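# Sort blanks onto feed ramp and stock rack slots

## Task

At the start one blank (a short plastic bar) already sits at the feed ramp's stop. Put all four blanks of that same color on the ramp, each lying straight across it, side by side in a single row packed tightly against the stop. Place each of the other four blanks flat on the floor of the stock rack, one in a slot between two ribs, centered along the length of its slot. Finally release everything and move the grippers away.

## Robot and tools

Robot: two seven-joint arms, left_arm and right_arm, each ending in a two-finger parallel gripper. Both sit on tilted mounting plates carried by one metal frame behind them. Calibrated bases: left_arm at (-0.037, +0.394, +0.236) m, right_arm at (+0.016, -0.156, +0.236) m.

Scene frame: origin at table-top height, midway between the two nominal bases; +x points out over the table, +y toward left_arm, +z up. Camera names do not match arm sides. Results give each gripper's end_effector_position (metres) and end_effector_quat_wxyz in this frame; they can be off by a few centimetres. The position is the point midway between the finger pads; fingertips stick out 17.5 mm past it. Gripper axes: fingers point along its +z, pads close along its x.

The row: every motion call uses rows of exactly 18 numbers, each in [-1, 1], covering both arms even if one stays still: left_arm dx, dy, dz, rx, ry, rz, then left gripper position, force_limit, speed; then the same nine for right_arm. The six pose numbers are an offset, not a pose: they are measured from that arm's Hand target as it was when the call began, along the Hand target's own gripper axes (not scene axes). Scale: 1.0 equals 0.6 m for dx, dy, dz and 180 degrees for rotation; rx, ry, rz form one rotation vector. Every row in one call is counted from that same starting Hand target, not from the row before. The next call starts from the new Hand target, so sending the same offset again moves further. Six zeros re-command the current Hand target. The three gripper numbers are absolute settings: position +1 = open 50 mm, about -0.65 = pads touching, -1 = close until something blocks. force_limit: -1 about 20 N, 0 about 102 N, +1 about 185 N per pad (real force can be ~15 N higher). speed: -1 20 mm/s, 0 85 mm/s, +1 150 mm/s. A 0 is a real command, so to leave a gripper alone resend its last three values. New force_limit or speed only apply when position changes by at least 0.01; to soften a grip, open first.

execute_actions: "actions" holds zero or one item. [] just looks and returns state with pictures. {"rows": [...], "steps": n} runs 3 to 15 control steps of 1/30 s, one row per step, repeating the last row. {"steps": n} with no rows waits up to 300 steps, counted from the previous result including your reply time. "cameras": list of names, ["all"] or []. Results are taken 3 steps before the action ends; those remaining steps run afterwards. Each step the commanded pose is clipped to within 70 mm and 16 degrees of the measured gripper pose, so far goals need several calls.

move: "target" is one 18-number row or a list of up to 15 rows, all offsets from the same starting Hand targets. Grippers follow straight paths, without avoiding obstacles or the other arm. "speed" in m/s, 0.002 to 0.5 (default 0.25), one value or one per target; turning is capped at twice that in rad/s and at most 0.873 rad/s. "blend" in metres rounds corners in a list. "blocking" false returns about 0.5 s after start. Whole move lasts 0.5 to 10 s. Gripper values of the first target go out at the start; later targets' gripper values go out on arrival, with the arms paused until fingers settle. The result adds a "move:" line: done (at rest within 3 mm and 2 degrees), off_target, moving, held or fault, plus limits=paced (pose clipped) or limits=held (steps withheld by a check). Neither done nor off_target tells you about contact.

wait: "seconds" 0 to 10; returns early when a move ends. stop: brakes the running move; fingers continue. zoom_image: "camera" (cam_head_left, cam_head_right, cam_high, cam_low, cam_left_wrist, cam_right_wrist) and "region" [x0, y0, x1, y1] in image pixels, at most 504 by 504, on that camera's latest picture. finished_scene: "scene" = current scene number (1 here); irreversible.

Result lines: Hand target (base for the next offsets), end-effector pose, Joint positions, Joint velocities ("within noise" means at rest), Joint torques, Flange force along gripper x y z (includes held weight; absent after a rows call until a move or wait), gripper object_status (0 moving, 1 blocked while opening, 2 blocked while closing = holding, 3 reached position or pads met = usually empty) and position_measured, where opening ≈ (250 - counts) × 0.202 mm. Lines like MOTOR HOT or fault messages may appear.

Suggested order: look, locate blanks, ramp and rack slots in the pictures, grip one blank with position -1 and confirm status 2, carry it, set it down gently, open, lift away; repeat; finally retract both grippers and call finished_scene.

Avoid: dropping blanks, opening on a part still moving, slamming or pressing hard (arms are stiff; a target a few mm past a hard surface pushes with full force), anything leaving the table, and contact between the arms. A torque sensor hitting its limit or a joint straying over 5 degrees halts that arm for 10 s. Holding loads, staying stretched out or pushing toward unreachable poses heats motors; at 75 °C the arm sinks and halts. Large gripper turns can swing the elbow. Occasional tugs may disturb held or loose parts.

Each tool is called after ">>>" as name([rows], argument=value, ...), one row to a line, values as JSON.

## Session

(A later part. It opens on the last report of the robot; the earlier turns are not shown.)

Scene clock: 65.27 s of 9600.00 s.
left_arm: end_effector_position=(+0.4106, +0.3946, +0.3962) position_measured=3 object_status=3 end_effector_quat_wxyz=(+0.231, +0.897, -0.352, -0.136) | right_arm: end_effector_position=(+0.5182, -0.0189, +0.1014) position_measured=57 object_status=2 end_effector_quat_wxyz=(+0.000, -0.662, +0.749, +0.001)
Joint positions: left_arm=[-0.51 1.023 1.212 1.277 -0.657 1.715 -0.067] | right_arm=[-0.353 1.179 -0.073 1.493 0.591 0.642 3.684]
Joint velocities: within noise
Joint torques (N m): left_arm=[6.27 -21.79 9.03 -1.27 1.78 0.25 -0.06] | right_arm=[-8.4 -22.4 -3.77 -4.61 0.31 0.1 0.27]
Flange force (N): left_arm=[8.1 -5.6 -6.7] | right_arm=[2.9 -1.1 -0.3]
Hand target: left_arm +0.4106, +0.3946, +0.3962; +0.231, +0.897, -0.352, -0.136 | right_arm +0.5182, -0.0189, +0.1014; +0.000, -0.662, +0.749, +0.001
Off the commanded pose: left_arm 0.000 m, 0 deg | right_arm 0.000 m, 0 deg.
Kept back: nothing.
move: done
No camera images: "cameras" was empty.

>>> move(target=[0,0,0,0,0,0,1,-0.7,0,0,0,0.0017,0,0,0,-1,-0.7,-0.3], speed=0.02, cameras=[])

>>> move(target=[0,0,0,0,0,0,1,-0.7,0,0,0,0.0017,0,0,0,-1,-0.7,-0.3], speed=0.02, cameras=["cam_right_wrist"])

Scene clock: 66.20 s of 9600.00 s.
left_arm: end_effector_position=(+0.4106, +0.3946, +0.3962) position_measured=3 object_status=3 end_effector_quat_wxyz=(+0.231, +0.897, -0.352, -0.136) | right_arm: end_effector_position=(+0.5182, -0.0188, +0.1004) position_measured=57 object_status=2 end_effector_quat_wxyz=(+0.000, -0.662, +0.749, +0.001)
Joint positions: left_arm=[-0.51 1.023 1.212 1.277 -0.657 1.715 -0.067] | right_arm=[-0.352 1.181 -0.072 1.492 0.591 0.64 3.684]
Joint velocities: within noise
Joint torques (N m): left_arm=[6.19 -21.79 9.01 -1.25 1.75 0.28 -0.07] | right_arm=[-8.41 -22.37 -3.81 -4.6 0.3 0.09 0.24]
Flange force (N): left_arm=[8.3 -5.5 -6.8] | right_arm=[3.0 -1.1 -0.4]
Hand target: left_arm +0.4106, +0.3946, +0.3962; +0.231, +0.897, -0.352, -0.136 | right_arm +0.5182, -0.0188, +0.1004; +0.000, -0.662, +0.749, +0.001
Off the commanded pose: left_arm 0.000 m, 0 deg | right_arm 0.000 m, 0 deg.
Kept back: nothing.
move: done
No camera images: "cameras" was empty.

Scene clock: 66.90 s of 9600.00 s.
left_arm: end_effector_position=(+0.4106, +0.3946, +0.3962) position_measured=3 object_status=3 end_effector_quat_wxyz=(+0.231, +0.897, -0.352, -0.136) | right_arm: end_effector_position=(+0.5182, -0.0188, +0.0994) position_measured=57 object_status=2 end_effector_quat_wxyz=(+0.000, -0.662, +0.749, +0.001)
Joint positions: left_arm=[-0.51 1.023 1.212 1.277 -0.657 1.715 -0.067] | right_arm=[-0.352 1.183 -0.072 1.492 0.592 0.638 3.684]
Joint velocities: within noise
Joint torques (N m): left_arm=[6.18 -21.81 9.02 -1.33 1.76 0.24 -0.1] | right_arm=[-8.38 -22.37 -3.79 -4.6 0.29 0.1 0.26]
Flange force (N): left_arm=[8.1 -5.4 -6.6] | right_arm=[3.0 -1.0 -0.4]
Hand target: left_arm +0.4106, +0.3946, +0.3962; +0.231, +0.897, -0.352, -0.136 | right_arm +0.5182, -0.0188, +0.0994; +0.000, -0.662, +0.749, +0.001
Off the commanded pose: left_arm 0.000 m, 0 deg | right_arm 0.000 m, 0 deg.
Kept back: nothing.
move: done
camera_calibration:
cam_right_wrist: T_world_to_cam=[[-0.100221, -0.994856, 0.0147478, 0.0313617], [-0.994365, 0.100664, 0.0332338, 0.565477], [-0.0345474, -0.0113339, -0.999339, 0.284904], [0, 0, 0, 1]] pos_world=[0.575277, -0.0224939, 0.26546]
Images, in order (width x height): cam_right_wrist 896x504.

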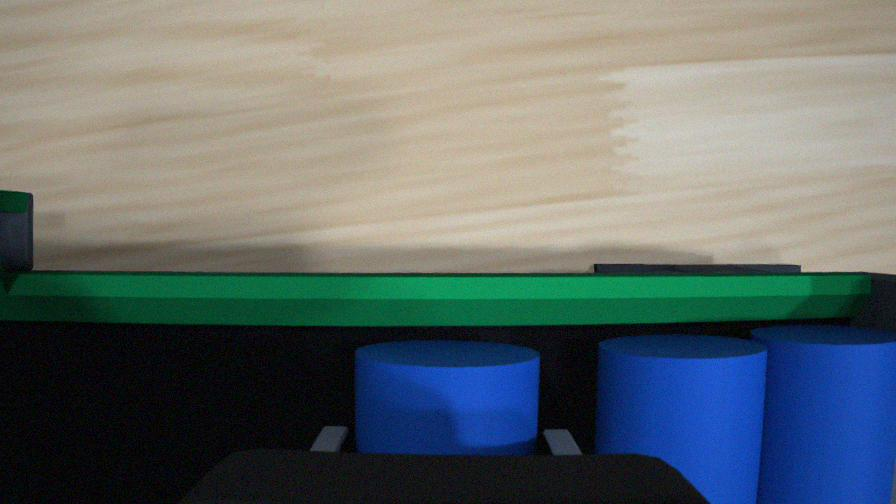

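>>> move(target=[0,0,0,0,0,0,1,-0.7,0,0,0,0.0033,0,0,0,-1,-0.7,-0.3], speed=0.02, cameras=[])

>>> move(target=[0,0,0,0,0,0,1,-0.7,0,0,0,0.002,0,0,0,-1,-0.7,-0.3], speed=0.02, cameras=[])

Scene clock: 67.83 s of 9600.00 s.
left_arm: end_effector_position=(+0.4106, +0.3946, +0.3962) position_measured=3 object_status=3 end_effector_quat_wxyz=(+0.231, +0.897, -0.352, -0.136) | right_arm: end_effector_position=(+0.5182, -0.0188, +0.0975) position_measured=57 object_status=2 end_effector_quat_wxyz=(+0.000, -0.662, +0.749, +0.001)
Joint positions: left_arm=[-0.51 1.023 1.212 1.277 -0.657 1.715 -0.067] | right_arm=[-0.352 1.186 -0.071 1.491 0.593 0.636 3.683]
Joint velocities: within noise
Joint torques (N m): left_arm=[6.21 -21.85 8.93 -1.33 1.78 0.24 -0.05] | right_arm=[-5.38 -13.25 -1.7 -6.64 1.41 -3.02 0.25]
Flange force (N): left_arm=[8.0 -5.5 -6.6] | right_arm=[7.3 7.9 -26.4]
Hand target: left_arm +0.4106, +0.3946, +0.3962; +0.231, +0.897, -0.352, -0.136 | right_arm +0.5182, -0.0188, +0.0974; +0.000, -0.662, +0.749, +0.001
Off the commanded pose: left_arm 0.000 m, 0 deg | right_arm 0.000 m, 0 deg.
Kept back: nothing.
move: done
No camera images: "cameras" was empty.

Scene clock: 68.53 s of 9600.00 s.
left_arm: end_effector_position=(+0.4106, +0.3946, +0.3962) position_measured=3 object_status=3 end_effector_quat_wxyz=(+0.231, +0.897, -0.352, -0.136) | right_arm: end_effector_position=(+0.5182, -0.0188, +0.0962) position_measured=57 object_status=2 end_effector_quat_wxyz=(+0.000, -0.662, +0.749, +0.001)
Joint positions: left_arm=[-0.51 1.023 1.212 1.277 -0.657 1.715 -0.067] | right_arm=[-0.352 1.189 -0.07 1.49 0.594 0.634 3.682]
Joint velocities: within noise
Joint torques (N m): left_arm=[6.3 -21.83 9.02 -1.21 1.76 0.29 -0.07] | right_arm=[-2.45 -0.93 -0.07 -9.47 2.52 -7.6 0.24]
Flange force (N): left_arm=[8.2 -5.7 -6.7] | right_arm=[15.0 18.9 -61.1]
Hand target: left_arm +0.4106, +0.3946, +0.3962; +0.231, +0.897, -0.352, -0.136 | right_arm +0.5182, -0.0188, +0.0962; +0.000, -0.662, +0.749, +0.001
Off the commanded pose: left_arm 0.000 m, 0 deg | right_arm 0.000 m, 0 deg.
Kept back: nothing.
move: done
No camera images: "cameras" was empty.

>>> move(target=[0,0,0,0,0,0,1,-0.7,0,0,0,-0.0037,0,0,0,-1,-0.7,-0.3], speed=0.02, cameras=["cam_right_wrist","cam_high","cam_low"])

>>> zoom_image(camera="cam_low", region=[430, 160, 620, 260])

Scene clock: 69.47 s of 9600.00 s.
left_arm: end_effector_position=(+0.4106, +0.3946, +0.3962) position_measured=3 object_status=3 end_effector_quat_wxyz=(+0.231, +0.897, -0.352, -0.136) | right_arm: end_effector_position=(+0.5181, -0.0189, +0.0983) position_measured=57 object_status=2 end_effector_quat_wxyz=(+0.000, -0.662, +0.749, +0.001)
Joint positions: left_arm=[-0.51 1.023 1.212 1.277 -0.657 1.715 -0.067] | right_arm=[-0.352 1.185 -0.071 1.491 0.593 0.637 3.683]
Joint velocities: within noise
Joint torques (N m): left_arm=[6.28 -21.8 9.04 -1.25 1.77 0.27 -0.01] | right_arm=[-7.24 -19.17 -3 -4.6 0.54 -0.43 0.26]
Flange force (N): left_arm=[8.1 -5.7 -6.7] | right_arm=[3.7 1.2 -8.2]
Hand target: left_arm +0.4106, +0.3946, +0.3962; +0.231, +0.897, -0.352, -0.136 | right_arm +0.5182, -0.0188, +0.0984; +0.000, -0.662, +0.749, +0.001
Off the commanded pose: left_arm 0.000 m, 0 deg | right_arm 0.000 m, 0 deg.
Kept back: nothing.
move: done
camera_calibration:
cam_right_wrist: T_world_to_cam=[[-0.100213, -0.994856, 0.014807, 0.0313413], [-0.994361, 0.10066, 0.0333797, 0.565443], [-0.0346985, -0.0113784, -0.999333, 0.283876], [0, 0, 0, 1]] pos_world=[0.575246, -0.0225075, 0.264349]
Images, in order (width x height): cam_high 896x504, cam_low 896x504, cam_right_wrist 896x504.

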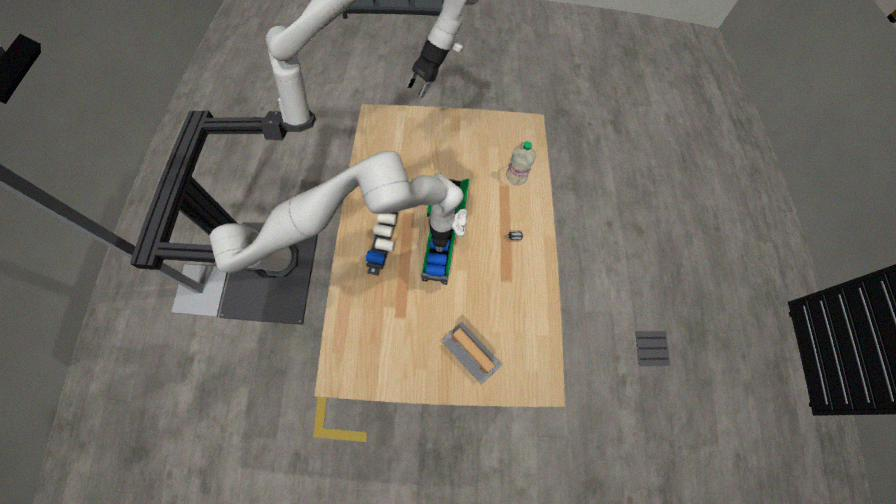

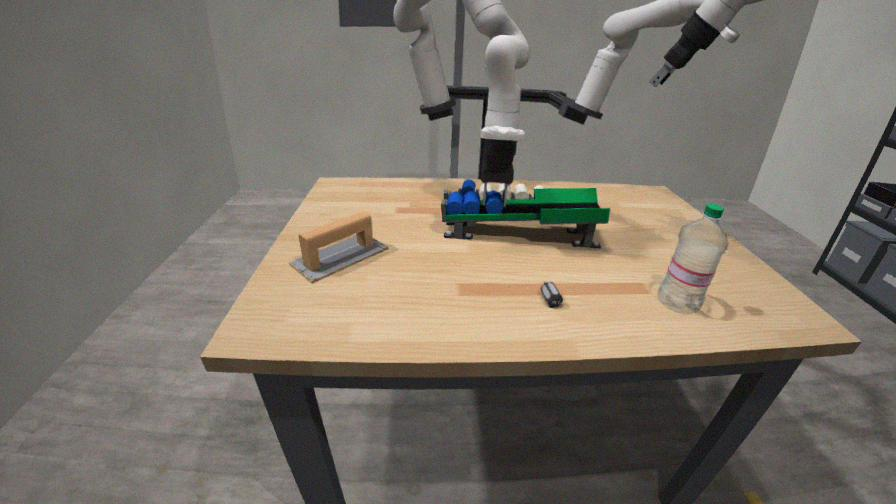

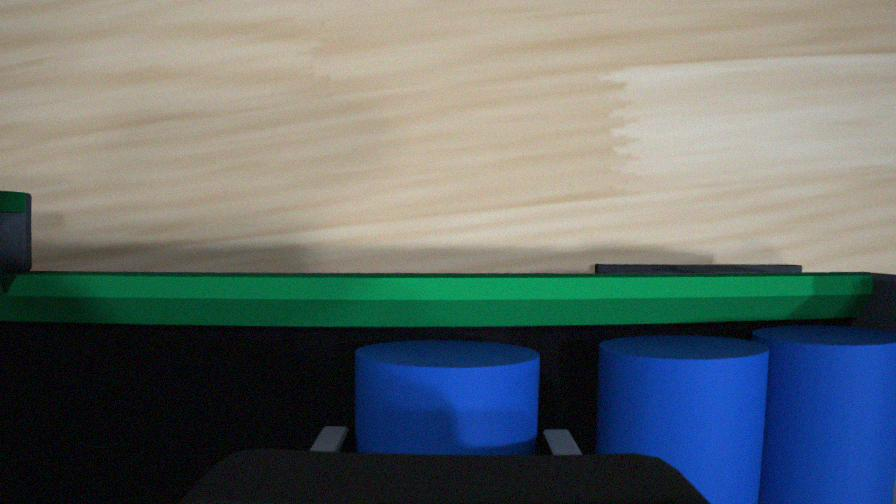

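Scaled by 2.653 from the camera's 896x504 image, which has a finer 1280x720 frame.

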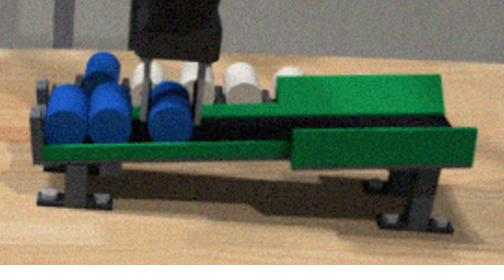

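>>> move([
  [0,0,0,0,0,0,1,-0.7,0,0,0,-0.001,0,0,0,-1,-0.7,-0.3],
  [0,0,0,0,0,0,1,-0.7,0,0,0,-0.001,0,0,0,0.74,-0.7,-0.8],
  [0,0,0,0,0,0,1,-0.7,0,0.005,0,-0.001,0,0,0,0.74,-0.7,-0.8],
  [0,0,0,0,0,0,1,-0.7,0,0.005,0,-0.085,0,0,0,0.74,-0.7,-0.8],
], speed=[0.02,0.02,0.02,0.08], cameras=["cam_right_wrist","cam_low"])

>>> zoom_image(camera="cam_low", region=[430, 160, 620, 260])

Scene clock: 72.73 s of 9600.00 s.
left_arm: end_effector_position=(+0.4106, +0.3946, +0.3962) position_measured=3 object_status=3 end_effector_quat_wxyz=(+0.231, +0.897, -0.352, -0.136) | right_arm: end_effector_position=(+0.5178, -0.0219, +0.1493) position_measured=42 object_status=3 end_effector_quat_wxyz=(+0.000, -0.662, +0.749, +0.001)
Joint positions: left_arm=[-0.51 1.023 1.212 1.277 -0.657 1.715 -0.067] | right_arm=[-0.356 1.085 -0.1 1.518 0.564 0.715 3.706]
Joint velocities: within noise
Joint torques (N m): left_arm=[6.23 -21.89 9.05 -1.15 1.76 0.31 -0.08] | right_arm=[-8.18 -21.41 -4.04 -5.06 0.23 -0.06 0.25]
Flange force (N): left_arm=[8.6 -5.8 -6.9] | right_arm=[3.1 -1.0 -1.5]
Hand target: left_arm +0.4106, +0.3946, +0.3962; +0.231, +0.897, -0.352, -0.136 | right_arm +0.5178, -0.0219, +0.1494; +0.000, -0.662, +0.749, +0.001
Off the commanded pose: left_arm 0.000 m, 0 deg | right_arm 0.000 m, 0 deg.
Kept back: nothing.
move: done
camera_calibration:
cam_right_wrist: T_world_to_cam=[[-0.100175, -0.99486, 0.0147552, 0.0275394], [-0.994369, 0.100619, 0.0332728, 0.563745], [-0.0345865, -0.0113391, -0.999337, 0.334748], [0, 0, 0, 1]] pos_world=[0.574907, -0.0255297, 0.315362]
Images, in order (width x height): cam_low 896x504, cam_right_wrist 896x504.

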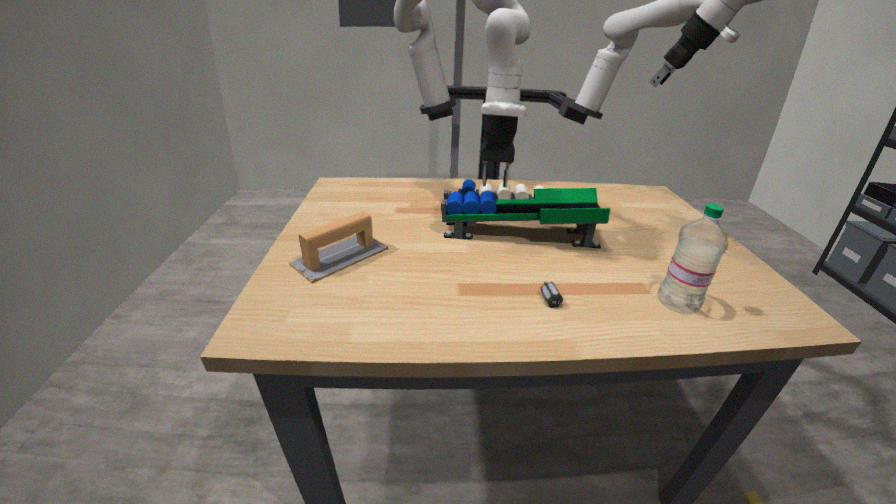

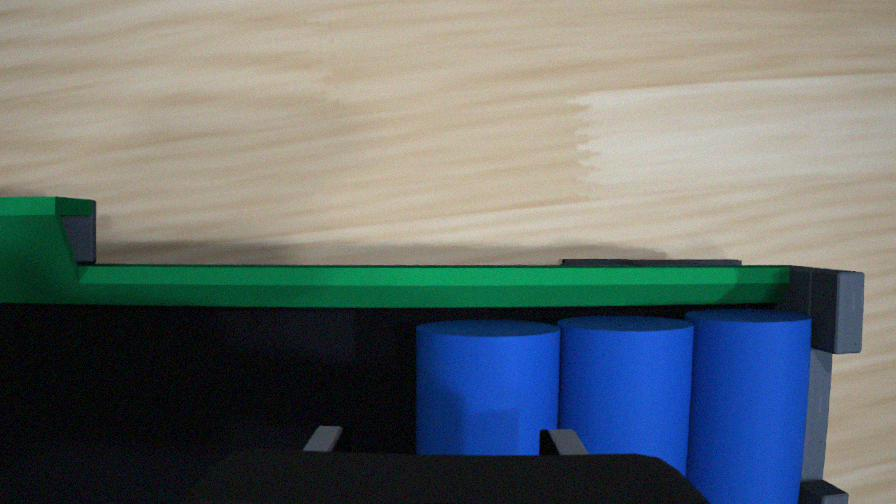

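Scaled by 2.653 from the camera's 896x504 image, which has a finer 1280x720 frame.

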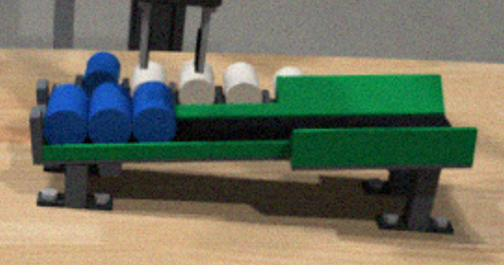

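>>> move([
  [0,0,0,0,0,0,1,-0.7,0,0,0,-0.07,0,0,0,0.74,-0.7,-0.8],
  [0,0,0,0,0,0,1,-0.7,0,0.013,0.3457,-0.07,0,0,0.0094,0.74,-0.7,-0.8],
  [0,0,0,0,0,0,1,-0.7,0,0.013,0.3457,0.032,0,0,0.0094,0.84,-0.7,-0.8],
], speed=[0.15,0.2,0.12], blend=[0.03,0.02,0], cameras=["cam_right_wrist"])

Scene clock: 76.33 s of 9600.00 s.
left_arm: end_effector_position=(+0.4106, +0.3946, +0.3962) position_measured=3 object_status=3 end_effector_quat_wxyz=(+0.231, +0.897, -0.352, -0.136) | right_arm: end_effector_position=(+0.3110, -0.0042, +0.1303) position_measured=26 object_status=3 end_effector_quat_wxyz=(+0.000, -0.651, +0.759, +0.001)
Joint positions: left_arm=[-0.51 1.023 1.212 1.277 -0.657 1.715 -0.067] | right_arm=[-0.787 1.053 0.138 2.126 0.706 0.173 3.129]
Joint velocities: within noise
Joint torques (N m): left_arm=[6.27 -21.79 8.98 -1.25 1.76 0.28 -0.1] | right_arm=[-6.03 -16.14 -1.59 -1.08 0.27 0.11 0.24]
Flange force (N): left_arm=[8.0 -5.5 -6.7] | right_arm=[2.3 -4.0 -1.9]
Hand target: left_arm +0.4106, +0.3946, +0.3962; +0.231, +0.897, -0.352, -0.136 | right_arm +0.3110, -0.0042, +0.1303; +0.000, -0.651, +0.759, +0.001
Off the commanded pose: left_arm 0.000 m, 0 deg | right_arm 0.000 m, 0 deg.
Kept back: nothing.
move: done; blend cut to 0 m at target 1
camera_calibration:
cam_right_wrist: T_world_to_cam=[[-0.12951, -0.991468, 0.0147799, 0.0338213], [-0.990963, 0.12994, 0.0332956, 0.356021], [-0.034932, -0.0103343, -0.999336, 0.308935], [0, 0, 0, 1]] pos_world=[0.367975, -0.00953606, 0.296376]
Images, in order (width x height): cam_right_wrist 896x504.

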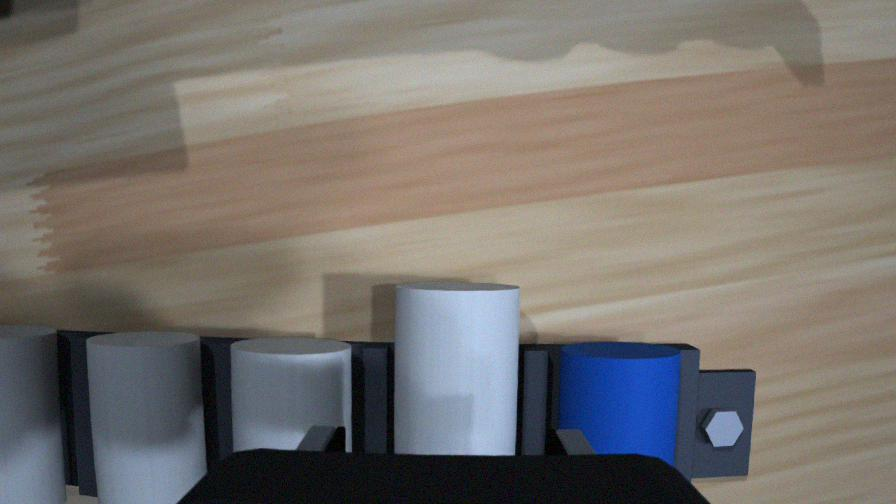

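>>> move([
  [0,0,0,0,0,0,1,-0.7,0,0.006,-0.0125,0.075,0,0,0,0.84,-0.7,-0.3],
  [0,0,0,0,0,0,1,-0.7,0,0.006,-0.0125,0.1445,0,0,0,0.84,-0.7,-0.3],
], speed=[0.1,0.06], blend=[0.01,0], cameras=["cam_right_wrist"])

Scene clock: 78.50 s of 9600.00 s.
left_arm: end_effector_position=(+0.4106, +0.3946, +0.3962) position_measured=3 object_status=3 end_effector_quat_wxyz=(+0.231, +0.897, -0.352, -0.136) | right_arm: end_effector_position=(+0.3179, -0.0088, +0.0437) position_measured=26 object_status=3 end_effector_quat_wxyz=(+0.000, -0.651, +0.759, +0.001)
Joint positions: left_arm=[-0.51 1.023 1.212 1.277 -0.657 1.715 -0.067] | right_arm=[-0.819 1.306 0.271 2.053 0.72 -0.049 3.105]
Joint velocities: within noise
Joint torques (N m): left_arm=[6.3 -21.78 8.99 -1.24 1.75 0.28 -0.08] | right_arm=[-5.99 -17.31 -0.39 0.61 0.17 0.44 0.26]
Flange force (N): left_arm=[8.0 -5.5 -6.7] | right_arm=[3.0 -2.9 -0.6]
Hand target: left_arm +0.4106, +0.3946, +0.3962; +0.231, +0.897, -0.352, -0.136 | right_arm +0.3179, -0.0088, +0.0436; +0.000, -0.651, +0.759, +0.001
Off the commanded pose: left_arm 0.000 m, 0 deg | right_arm 0.000 m, 0 deg.
Kept back: nothing.
move: done; blend cut to 0 m at target 1
camera_calibration:
cam_right_wrist: T_world_to_cam=[[-0.129526, -0.991466, 0.0147445, 0.0314708], [-0.99096, 0.129955, 0.033306, 0.366286], [-0.0349379, -0.0102972, -0.999336, 0.222573], [0, 0, 0, 1]] pos_world=[0.374828, -0.0141067, 0.209762]
Images, in order (width x height): cam_right_wrist 896x504.

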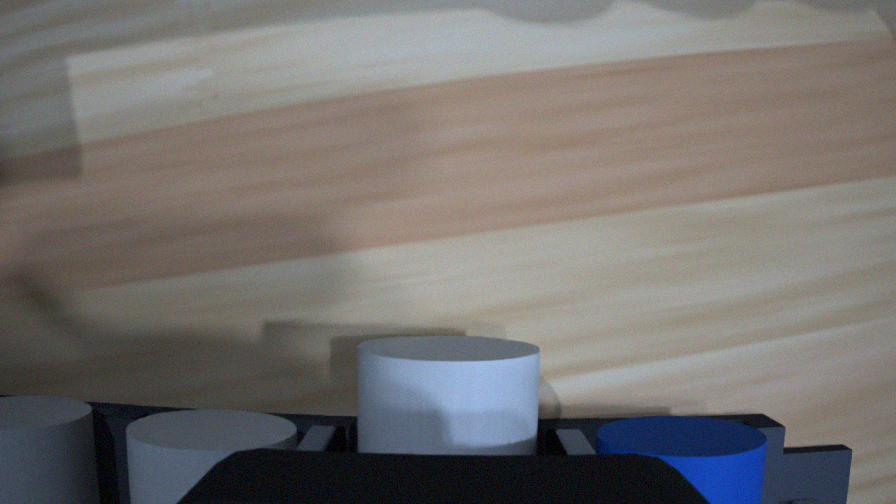

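>>> move([
  [0,0,0,0,0,0,1,-0.7,0,0.0003,0,0,0,0,0,-1,-0.7,-0.3],
  [0,0,0,0,0,0,1,-0.7,0,0.0003,0,-0.0075,0,0,0,-1,-0.7,-0.3],
  [0,0,0,0,0,0,1,-0.7,0,0.0003,0.031,-0.0065,0,0,0,-1,-0.7,-0.3],
  [0,0,0,0,0,0,1,-0.7,0,0.0003,0.031,-0.003,0,0,0,-1,-0.7,-0.3],
], speed=[0.02,0.05,0.06,0.05], cameras=["cam_right_wrist"])

Scene clock: 80.23 s of 9600.00 s.
left_arm: end_effector_position=(+0.4106, +0.3946, +0.3962) position_measured=3 object_status=3 end_effector_quat_wxyz=(+0.231, +0.897, -0.352, -0.136) | right_arm: end_effector_position=(+0.2995, -0.0062, +0.0454) position_measured=57 object_status=2 end_effector_quat_wxyz=(+0.000, -0.651, +0.759, +0.001)
Joint positions: left_arm=[-0.51 1.023 1.212 1.277 -0.657 1.715 -0.067] | right_arm=[-0.88 1.32 0.293 2.095 0.689 -0.101 3.086]
Joint velocities: left_arm=[within noise] | right_arm=[-0.005 0.003 0.002 0.001 -0.001 -0.006 -0.001]
Joint torques (N m): left_arm=[6.18 -21.86 9.05 -1.21 1.78 0.28 -0.07] | right_arm=[-6.05 -17.45 -0.33 1.16 0.41 -0.01 0.17]
Flange force (N): left_arm=[8.6 -5.7 -6.8] | right_arm=[1.6 -4.8 0.2]
Hand target: left_arm +0.4106, +0.3946, +0.3962; +0.231, +0.897, -0.352, -0.136 | right_arm +0.2994, -0.0061, +0.0454; +0.000, -0.651, +0.759, +0.001
Off the commanded pose: left_arm 0.000 m, 0 deg | right_arm 0.000 m, 0 deg.
Kept back: nothing.
move: done
camera_calibration:
cam_right_wrist: T_world_to_cam=[[-0.129579, -0.991459, 0.0147896, 0.0316806], [-0.990952, 0.13001, 0.0333509, 0.347685], [-0.0349888, -0.0103342, -0.999334, 0.223739], [0, 0, 0, 1]] pos_world=[0.356472, -0.0114805, 0.211526]
Images, in order (width x height): cam_right_wrist 896x504.

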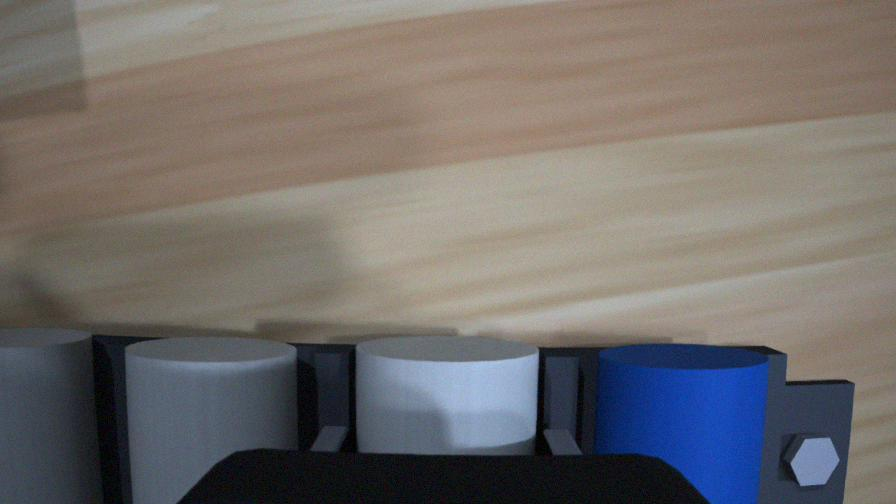

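>>> move([
  [0,0,0,0,0,0,1,-0.7,0,0,0.0022,0,0,0,0,-1,-0.7,-0.3],
  [0,0,0,0,0,0,1,-0.7,0,0,0.0022,0.0037,0,0,0,-1,-0.7,-0.3],
], speed=0.03, cameras=[])

Scene clock: 81.87 s of 9600.00 s.
left_arm: end_effector_position=(+0.4106, +0.3946, +0.3962) position_measured=3 object_status=3 end_effector_quat_wxyz=(+0.231, +0.897, -0.352, -0.136) | right_arm: end_effector_position=(+0.2982, -0.0059, +0.0432) position_measured=57 object_status=2 end_effector_quat_wxyz=(+0.000, -0.651, +0.759, +0.001)
Joint positions: left_arm=[-0.51 1.023 1.212 1.277 -0.657 1.715 -0.067] | right_arm=[-0.885 1.328 0.297 2.096 0.686 -0.11 3.084]
Joint velocities: within noise
Joint torques (N m): left_arm=[6.24 -21.85 9.01 -1.31 1.79 0.31 -0.06] | right_arm=[-5.27 -14.19 -0.18 -0.18 0.21 -0.2 0.25]
Flange force (N): left_arm=[8.1 -5.5 -6.4] | right_arm=[2.7 -3.7 -11.5]
Hand target: left_arm +0.4106, +0.3946, +0.3962; +0.231, +0.897, -0.352, -0.136 | right_arm +0.2981, -0.0060, +0.0432; +0.000, -0.651, +0.759, +0.001
Off the commanded pose: left_arm 0.000 m, 0 deg | right_arm 0.000 m, 0 deg.
Kept back: nothing.
move: done
No camera images: "cameras" was empty.

>>> move([
  [0,0,0,0,0,0,1,-0.7,0,0,0,-0.0008,0,0,0,-1,-0.7,-0.3],
  [0,0,0,0,0,0,1,-0.7,0,0,0,-0.0008,0,0,0,0.78,-0.7,-0.8],
  [0,0,0,0,0,0,1,-0.7,0,0,0,-0.08,0,0,0,0.78,-0.7,-0.8],
  [0,0,0,0,0,0,1,-0.7,0,0.088,0,-0.12,0,0,0,0.84,-0.7,-0.8],
], speed=[0.02,0.02,0.08,0.15], cameras=["cam_right_wrist"])

Scene clock: 85.97 s of 9600.00 s.
left_arm: end_effector_position=(+0.4106, +0.3946, +0.3962) position_measured=3 object_status=3 end_effector_quat_wxyz=(+0.231, +0.897, -0.352, -0.136) | right_arm: end_effector_position=(+0.2902, -0.0582, +0.1151) position_measured=26 object_status=3 end_effector_quat_wxyz=(+0.000, -0.651, +0.759, +0.001)
Joint positions: left_arm=[-0.51 1.023 1.212 1.277 -0.657 1.715 -0.067] | right_arm=[-0.846 1.112 0.337 2.281 0.747 -0.093 3.138]
Joint velocities: within noise
Joint torques (N m): left_arm=[6.25 -21.86 9.01 -1.34 1.77 0.25 -0.07] | right_arm=[-5.75 -14.68 -0.23 0.82 0.25 0.12 0.27]
Flange force (N): left_arm=[8.0 -5.5 -6.4] | right_arm=[2.4 -4.8 -2.2]
Hand target: left_arm +0.4106, +0.3946, +0.3962; +0.231, +0.897, -0.352, -0.136 | right_arm +0.2902, -0.0582, +0.1151; +0.000, -0.651, +0.759, +0.001
Off the commanded pose: left_arm 0.000 m, 0 deg | right_arm 0.000 m, 0 deg.
Kept back: nothing.
move: done
camera_calibration:
cam_right_wrist: T_world_to_cam=[[-0.129521, -0.991467, 0.0147496, -0.0222058], [-0.990961, 0.12995, 0.0333088, 0.342862], [-0.0349413, -0.0103021, -0.999336, 0.292474], [0, 0, 0, 1]] pos_world=[0.347106, -0.0635583, 0.281188]
Images, in order (width x height): cam_right_wrist 896x504.

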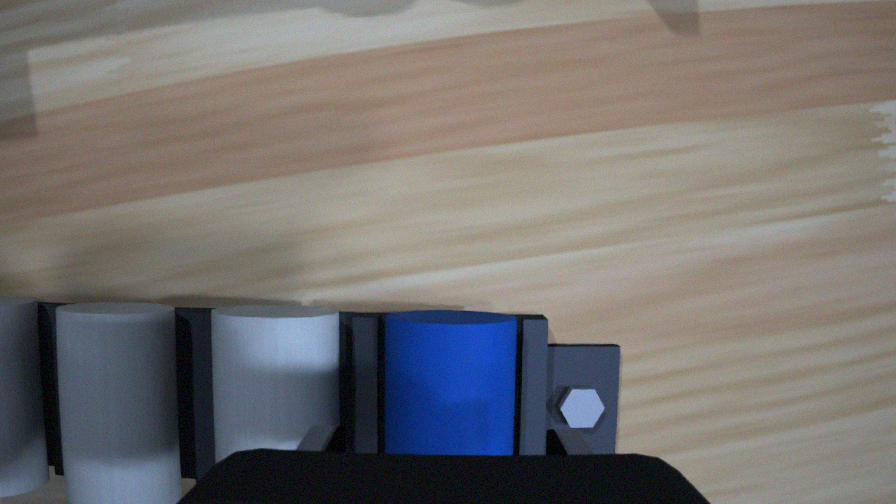

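>>> move([
  [0,0,0,0,0,0,1,-0.7,0,0.002,0,0.07,0,0,0,0.84,-0.7,-0.3],
  [0,0,0,0,0,0,1,-0.7,0,0.002,0,0.1193,0,0,0,0.84,-0.7,-0.3],
], speed=[0.1,0.06], blend=[0.01,0], cameras=["cam_right_wrist"])

Scene clock: 87.87 s of 9600.00 s.
left_arm: end_effector_position=(+0.4106, +0.3946, +0.3962) position_measured=3 object_status=3 end_effector_quat_wxyz=(+0.231, +0.897, -0.352, -0.136) | right_arm: end_effector_position=(+0.2900, -0.0593, +0.0436) position_measured=26 object_status=3 end_effector_quat_wxyz=(+0.000, -0.651, +0.759, +0.001)
Joint positions: left_arm=[-0.51 1.023 1.212 1.277 -0.657 1.715 -0.067] | right_arm=[-0.874 1.36 0.419 2.217 0.677 -0.296 3.163]
Joint velocities: within noise
Joint torques (N m): left_arm=[6.22 -21.81 8.96 -1.26 1.79 0.26 -0.05] | right_arm=[-5.86 -15.55 0.69 2.29 0.37 0.12 0.28]
Flange force (N): left_arm=[8.2 -5.6 -6.7] | right_arm=[2.5 -4.7 -1.9]
Hand target: left_arm +0.4106, +0.3946, +0.3962; +0.231, +0.897, -0.352, -0.136 | right_arm +0.2899, -0.0593, +0.0435; +0.000, -0.651, +0.759, +0.001
Off the commanded pose: left_arm 0.000 m, 0 deg | right_arm 0.000 m, 0 deg.
Kept back: nothing.
move: done; blend cut to 0 m at target 1
camera_calibration:
cam_right_wrist: T_world_to_cam=[[-0.129578, -0.991459, 0.0147719, -0.022241], [-0.990953, 0.130008, 0.0333201, 0.345189], [-0.034956, -0.0103207, -0.999336, 0.221012], [0, 0, 0, 1]] pos_world=[0.34691, -0.0646473, 0.209692]
Images, in order (width x height): cam_right_wrist 896x504.

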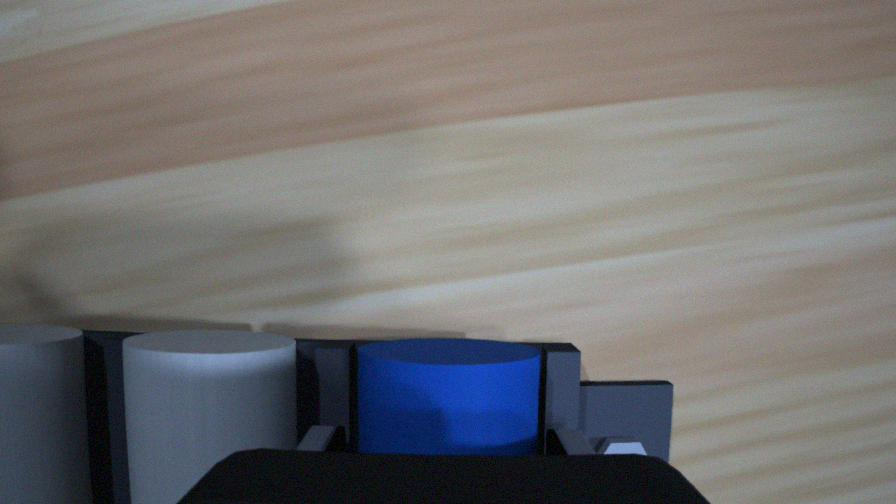

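>>> move([
  [0,0,0,0,0,0,1,-0.7,0,0.0007,0,0,0,0,0,-1,-0.7,-0.3],
  [0,0,0,0,0,0,1,-0.7,0,0.0007,0,-0.294,0,0,0,-1,-0.7,-0.3],
  [0,0,0,0,0,0,1,-0.7,0,-0.1893,-0.3632,-0.294,0,0,-0.0094,-1,-0.7,-0.3],
  [0,0,0,0,0,0,1,-0.7,0,-0.1893,-0.3632,-0.1357,0,0,-0.0094,-1,-0.7,-0.3],
], speed=[0.02,0.12,0.2,0.12], blend=[0,0.03,0.02,0], cameras=["cam_right_wrist","cam_low"])

Scene clock: 92.80 s of 9600.00 s.
left_arm: end_effector_position=(+0.4106, +0.3946, +0.3962) position_measured=3 object_status=3 end_effector_quat_wxyz=(+0.231, +0.897, -0.352, -0.136) | right_arm: end_effector_position=(+0.5226, +0.0198, +0.1251) position_measured=57 object_status=2 end_effector_quat_wxyz=(+0.000, -0.662, +0.749, +0.001)
Joint positions: left_arm=[-0.51 1.023 1.212 1.277 -0.657 1.715 -0.067] | right_arm=[-0.41 1.178 -0.098 1.418 0.551 0.73 3.675]
Joint velocities: within noise
Joint torques (N m): left_arm=[6.31 -21.77 9.03 -1.3 1.75 0.27 -0.03] | right_arm=[-8.4 -22.88 -3.92 -5.32 0.28 0.09 0.28]
Flange force (N): left_arm=[7.8 -5.5 -6.6] | right_arm=[3.0 -0.8 -0.5]
Hand target: left_arm +0.4106, +0.3946, +0.3962; +0.231, +0.897, -0.352, -0.136 | right_arm +0.5226, +0.0198, +0.1250; +0.000, -0.662, +0.749, +0.001
Off the commanded pose: left_arm 0.000 m, 0 deg | right_arm 0.000 m, 0 deg.
Kept back: nothing.
move: done
camera_calibration:
cam_right_wrist: T_world_to_cam=[[-0.100206, -0.994857, 0.0147583, 0.0698279], [-0.994366, 0.100649, 0.0332545, 0.565114], [-0.0345689, -0.0113429, -0.999338, 0.311203], [0, 0, 0, 1]] pos_world=[0.579685, 0.0161204, 0.291174]
Images, in order (width x height): cam_low 896x504, cam_right_wrist 896x504.

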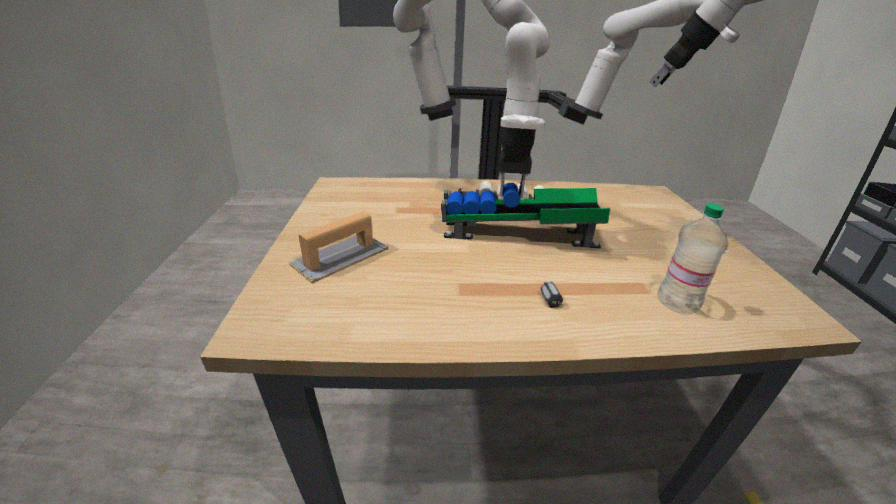

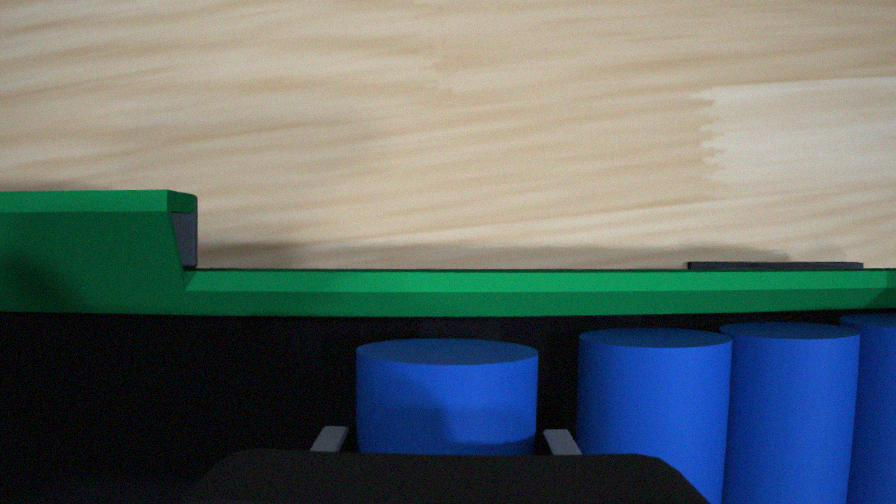

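>>> move([
  [0,0,0,0,0,0,1,-0.7,0,0,0.002,0.033,0,0,0,-1,-0.7,-0.3],
  [0,0,0,0,0,0,1,-0.7,0,0,0.002,0.0358,0,0,0,-1,-0.7,-0.3],
], speed=[0.06,0.02], cameras=["cam_right_wrist"])

>>> move(target=[0,0,0,0,0,0,1,-0.7,0,0,0,0.0018,0,0,0,-1,-0.7,-0.3], speed=0.02, cameras=[])

Scene clock: 94.53 s of 9600.00 s.
left_arm: end_effector_position=(+0.4106, +0.3946, +0.3962) position_measured=3 object_status=3 end_effector_quat_wxyz=(+0.231, +0.897, -0.352, -0.136) | right_arm: end_effector_position=(+0.5214, +0.0200, +0.1036) position_measured=57 object_status=2 end_effector_quat_wxyz=(+0.000, -0.662, +0.749, +0.001)
Joint positions: left_arm=[-0.51 1.023 1.212 1.277 -0.657 1.715 -0.067] | right_arm=[-0.408 1.217 -0.087 1.412 0.562 0.695 3.665]
Joint velocities: within noise
Joint torques (N m): left_arm=[6.3 -21.85 8.98 -1.29 1.78 0.26 -0.07] | right_arm=[-6.17 -12.69 -2.77 -3.76 0.4 -1.51 0.19]
Flange force (N): left_arm=[7.9 -5.6 -6.5] | right_arm=[6.3 1.9 -22.6]
Hand target: left_arm +0.4106, +0.3946, +0.3962; +0.231, +0.897, -0.352, -0.136 | right_arm +0.5214, +0.0200, +0.1035; +0.000, -0.662, +0.749, +0.001
Off the commanded pose: left_arm 0.000 m, 0 deg | right_arm 0.000 m, 0 deg.
Kept back: nothing.
move: done
camera_calibration:
cam_right_wrist: T_world_to_cam=[[-0.100193, -0.99486, 0.0146862, 0.0702488], [-0.994369, 0.100634, 0.0332149, 0.564635], [-0.0345221, -0.0112756, -0.99934, 0.289647], [0, 0, 0, 1]] pos_world=[0.578493, 0.0163322, 0.26967]
Images, in order (width x height): cam_right_wrist 896x504.

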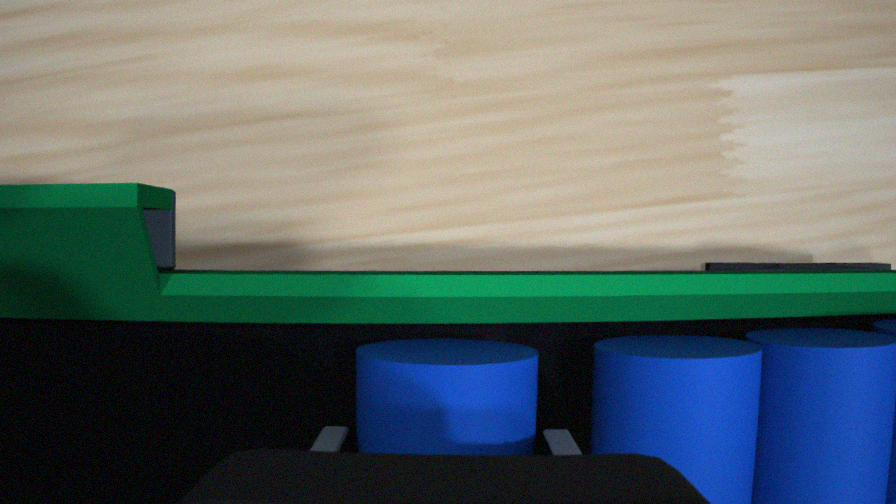

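Scene clock: 95.23 s of 9600.00 s.
left_arm: end_effector_position=(+0.4106, +0.3946, +0.3962) position_measured=3 object_status=3 end_effector_quat_wxyz=(+0.231, +0.897, -0.352, -0.136) | right_arm: end_effector_position=(+0.5214, +0.0200, +0.1025) position_measured=57 object_status=2 end_effector_quat_wxyz=(+0.000, -0.662, +0.749, +0.001)
Joint positions: left_arm=[-0.51 1.023 1.212 1.277 -0.657 1.715 -0.067] | right_arm=[-0.407 1.22 -0.086 1.411 0.563 0.693 3.665]
Joint velocities: within noise
Joint torques (N m): left_arm=[6.26 -21.83 9.06 -1.28 1.75 0.29 -0.07] | right_arm=[-3.73 -1.99 -1.47 -5.79 1.34 -5.61 0.2]
Flange force (N): left_arm=[8.1 -5.5 -6.5] | right_arm=[13.4 10.8 -51.5]
Hand target: left_arm +0.4106, +0.3946, +0.3962; +0.231, +0.897, -0.352, -0.136 | right_arm +0.5214, +0.0200, +0.1024; +0.000, -0.662, +0.749, +0.001
Off the commanded pose: left_arm 0.000 m, 0 deg | right_arm 0.000 m, 0 deg.
Kept back: nothing.
move: done
No camera images: "cameras" was empty.

>>> move([
  [0,0,0,0,0,0,1,-0.7,0,0,0,-0.0035,0,0,0,-1,-0.7,-0.3],
  [0,0,0,0,0,0,1,-0.7,0,0,0,-0.0035,0,0,0,0.74,-0.7,-0.8],
  [0,0,0,0,0,0,1,-0.7,0,0.005,0,-0.0035,0,0,0,0.74,-0.7,-0.8],
  [0,0,0,0,0,0,1,-0.7,0,0.005,0,-0.085,0,0,0,0.74,-0.7,-0.8],
], speed=[0.02,0.02,0.02,0.08], cameras=["cam_right_wrist","cam_low"])

>>> zoom_image(camera="cam_low", region=[430, 160, 620, 260])

Scene clock: 98.50 s of 9600.00 s.
left_arm: end_effector_position=(+0.4106, +0.3946, +0.3962) position_measured=3 object_status=3 end_effector_quat_wxyz=(+0.231, +0.897, -0.352, -0.136) | right_arm: end_effector_position=(+0.5210, +0.0169, +0.1533) position_measured=42 object_status=3 end_effector_quat_wxyz=(+0.000, -0.662, +0.749, +0.001)
Joint positions: left_arm=[-0.51 1.023 1.212 1.277 -0.657 1.715 -0.067] | right_arm=[-0.414 1.122 -0.11 1.437 0.538 0.768 3.683]
Joint velocities: within noise
Joint torques (N m): left_arm=[6.3 -21.81 9.01 -1.21 1.77 0.28 -0.06] | right_arm=[-8.22 -22.11 -3.96 -5.44 0.34 0.14 0.26]
Flange force (N): left_arm=[8.2 -5.7 -6.8] | right_arm=[3.1 -0.7 -1.3]
Hand target: left_arm +0.4106, +0.3946, +0.3962; +0.231, +0.897, -0.352, -0.136 | right_arm +0.5210, +0.0169, +0.1534; +0.000, -0.662, +0.749, +0.001
Off the commanded pose: left_arm 0.000 m, 0 deg | right_arm 0.000 m, 0 deg.
Kept back: nothing.
move: done
camera_calibration:
cam_right_wrist: T_world_to_cam=[[-0.10025, -0.994853, 0.0147662, 0.0664311], [-0.99436, 0.100695, 0.033307, 0.562889], [-0.0346225, -0.0113439, -0.999336, 0.339326], [0, 0, 0, 1]] pos_world=[0.578122, 0.0132583, 0.319372]
Images, in order (width x height): cam_low 896x504, cam_right_wrist 896x504.

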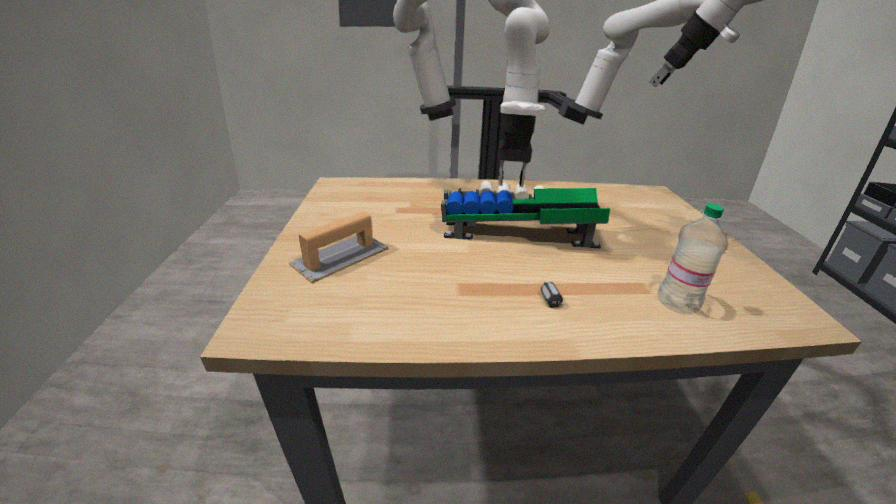

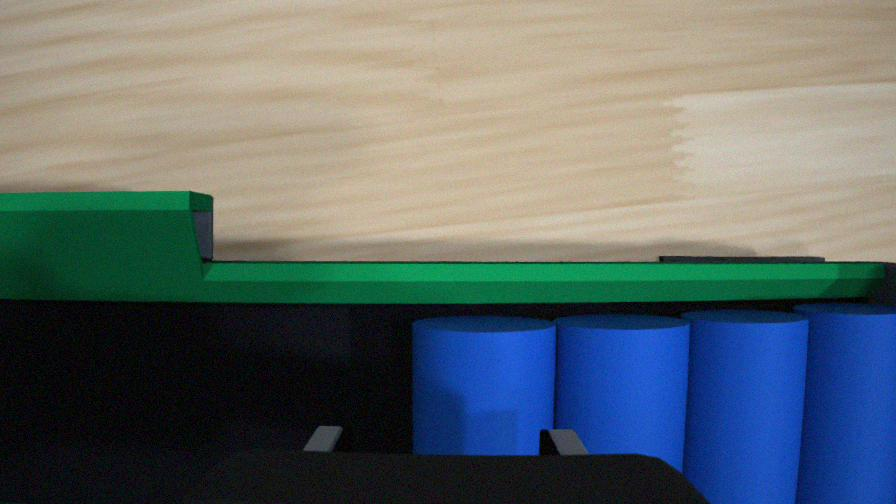

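Scaled by 2.653 from the camera's 896x504 image, which has a finer 1280x720 frame.

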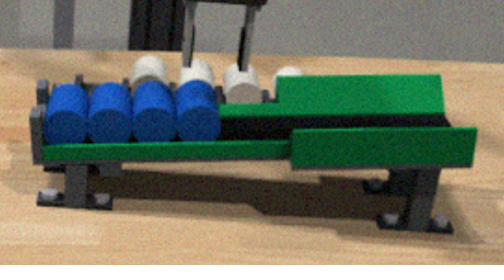

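>>> move([
  [0,0,0,0,0,0,1,-0.7,0,0,0,-0.08,0,0,0,0.74,-0.7,-0.8],
  [0,0,0,0,0,0,1,-0.7,0,-0.0329,0.4508,-0.211,0,0,0.0094,0.74,-0.7,-0.8],
], speed=[0.15,0.2], blend=[0.03,0], cameras=["cam_right_wrist","cam_high"])

>>> zoom_image(camera="cam_right_wrist", region=[150, 100, 650, 420])

Scene clock: 101.47 s of 9600.00 s.
left_arm: end_effector_position=(+0.4106, +0.3946, +0.3962) position_measured=3 object_status=3 end_effector_quat_wxyz=(+0.231, +0.897, -0.352, -0.136) | right_arm: end_effector_position=(+0.2551, +0.0694, +0.2801) position_measured=42 object_status=3 end_effector_quat_wxyz=(+0.000, -0.651, +0.759, +0.001)
Joint positions: left_arm=[-0.51 1.023 1.212 1.277 -0.657 1.715 -0.067] | right_arm=[-0.883 0.738 -0.168 2.036 0.469 0.663 3.111]
Joint velocities: within noise
Joint torques (N m): left_arm=[6.24 -21.8 9.03 -1.28 1.76 0.3 -0.04] | right_arm=[-5 -14.75 -3.16 -5.16 0.28 0.16 0.35]
Flange force (N): left_arm=[8.1 -5.5 -6.6] | right_arm=[2.5 -2.5 -1.1]
Hand target: left_arm +0.4106, +0.3946, +0.3962; +0.231, +0.897, -0.352, -0.136 | right_arm +0.2551, +0.0695, +0.2802; +0.000, -0.651, +0.759, +0.001
Off the commanded pose: left_arm 0.000 m, 0 deg | right_arm 0.000 m, 0 deg.
Kept back: nothing.
move: done; blend cut to 0 m at target 1
camera_calibration:
cam_right_wrist: T_world_to_cam=[[-0.129515, -0.991467, 0.0148012, 0.0973708], [-0.990959, 0.129947, 0.03337, 0.286048], [-0.0350086, -0.0103454, -0.999333, 0.457504], [0, 0, 0, 1]] pos_world=[0.312089, 0.0641019, 0.446212]
Images, in order (width x height): cam_high 896x504, cam_right_wrist 896x504.

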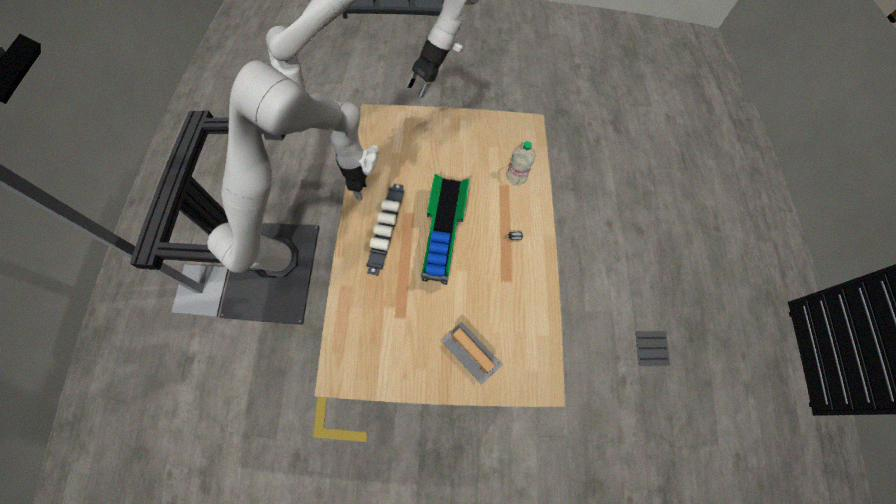

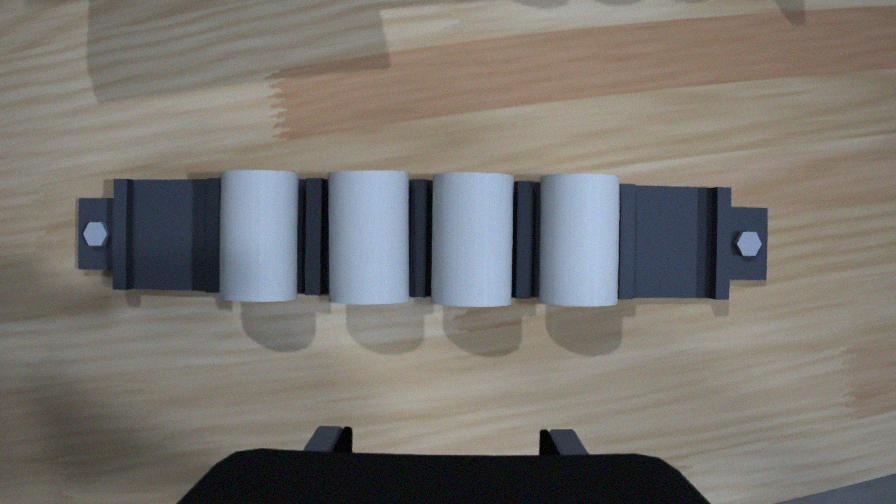

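Scaled by 1.008 from the camera's 896x504 image, which has a finer 1280x720 frame.

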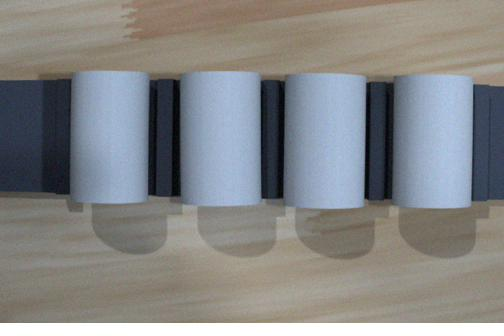

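>>> finished_scene(scene=2)

The scene is finished: the task was done.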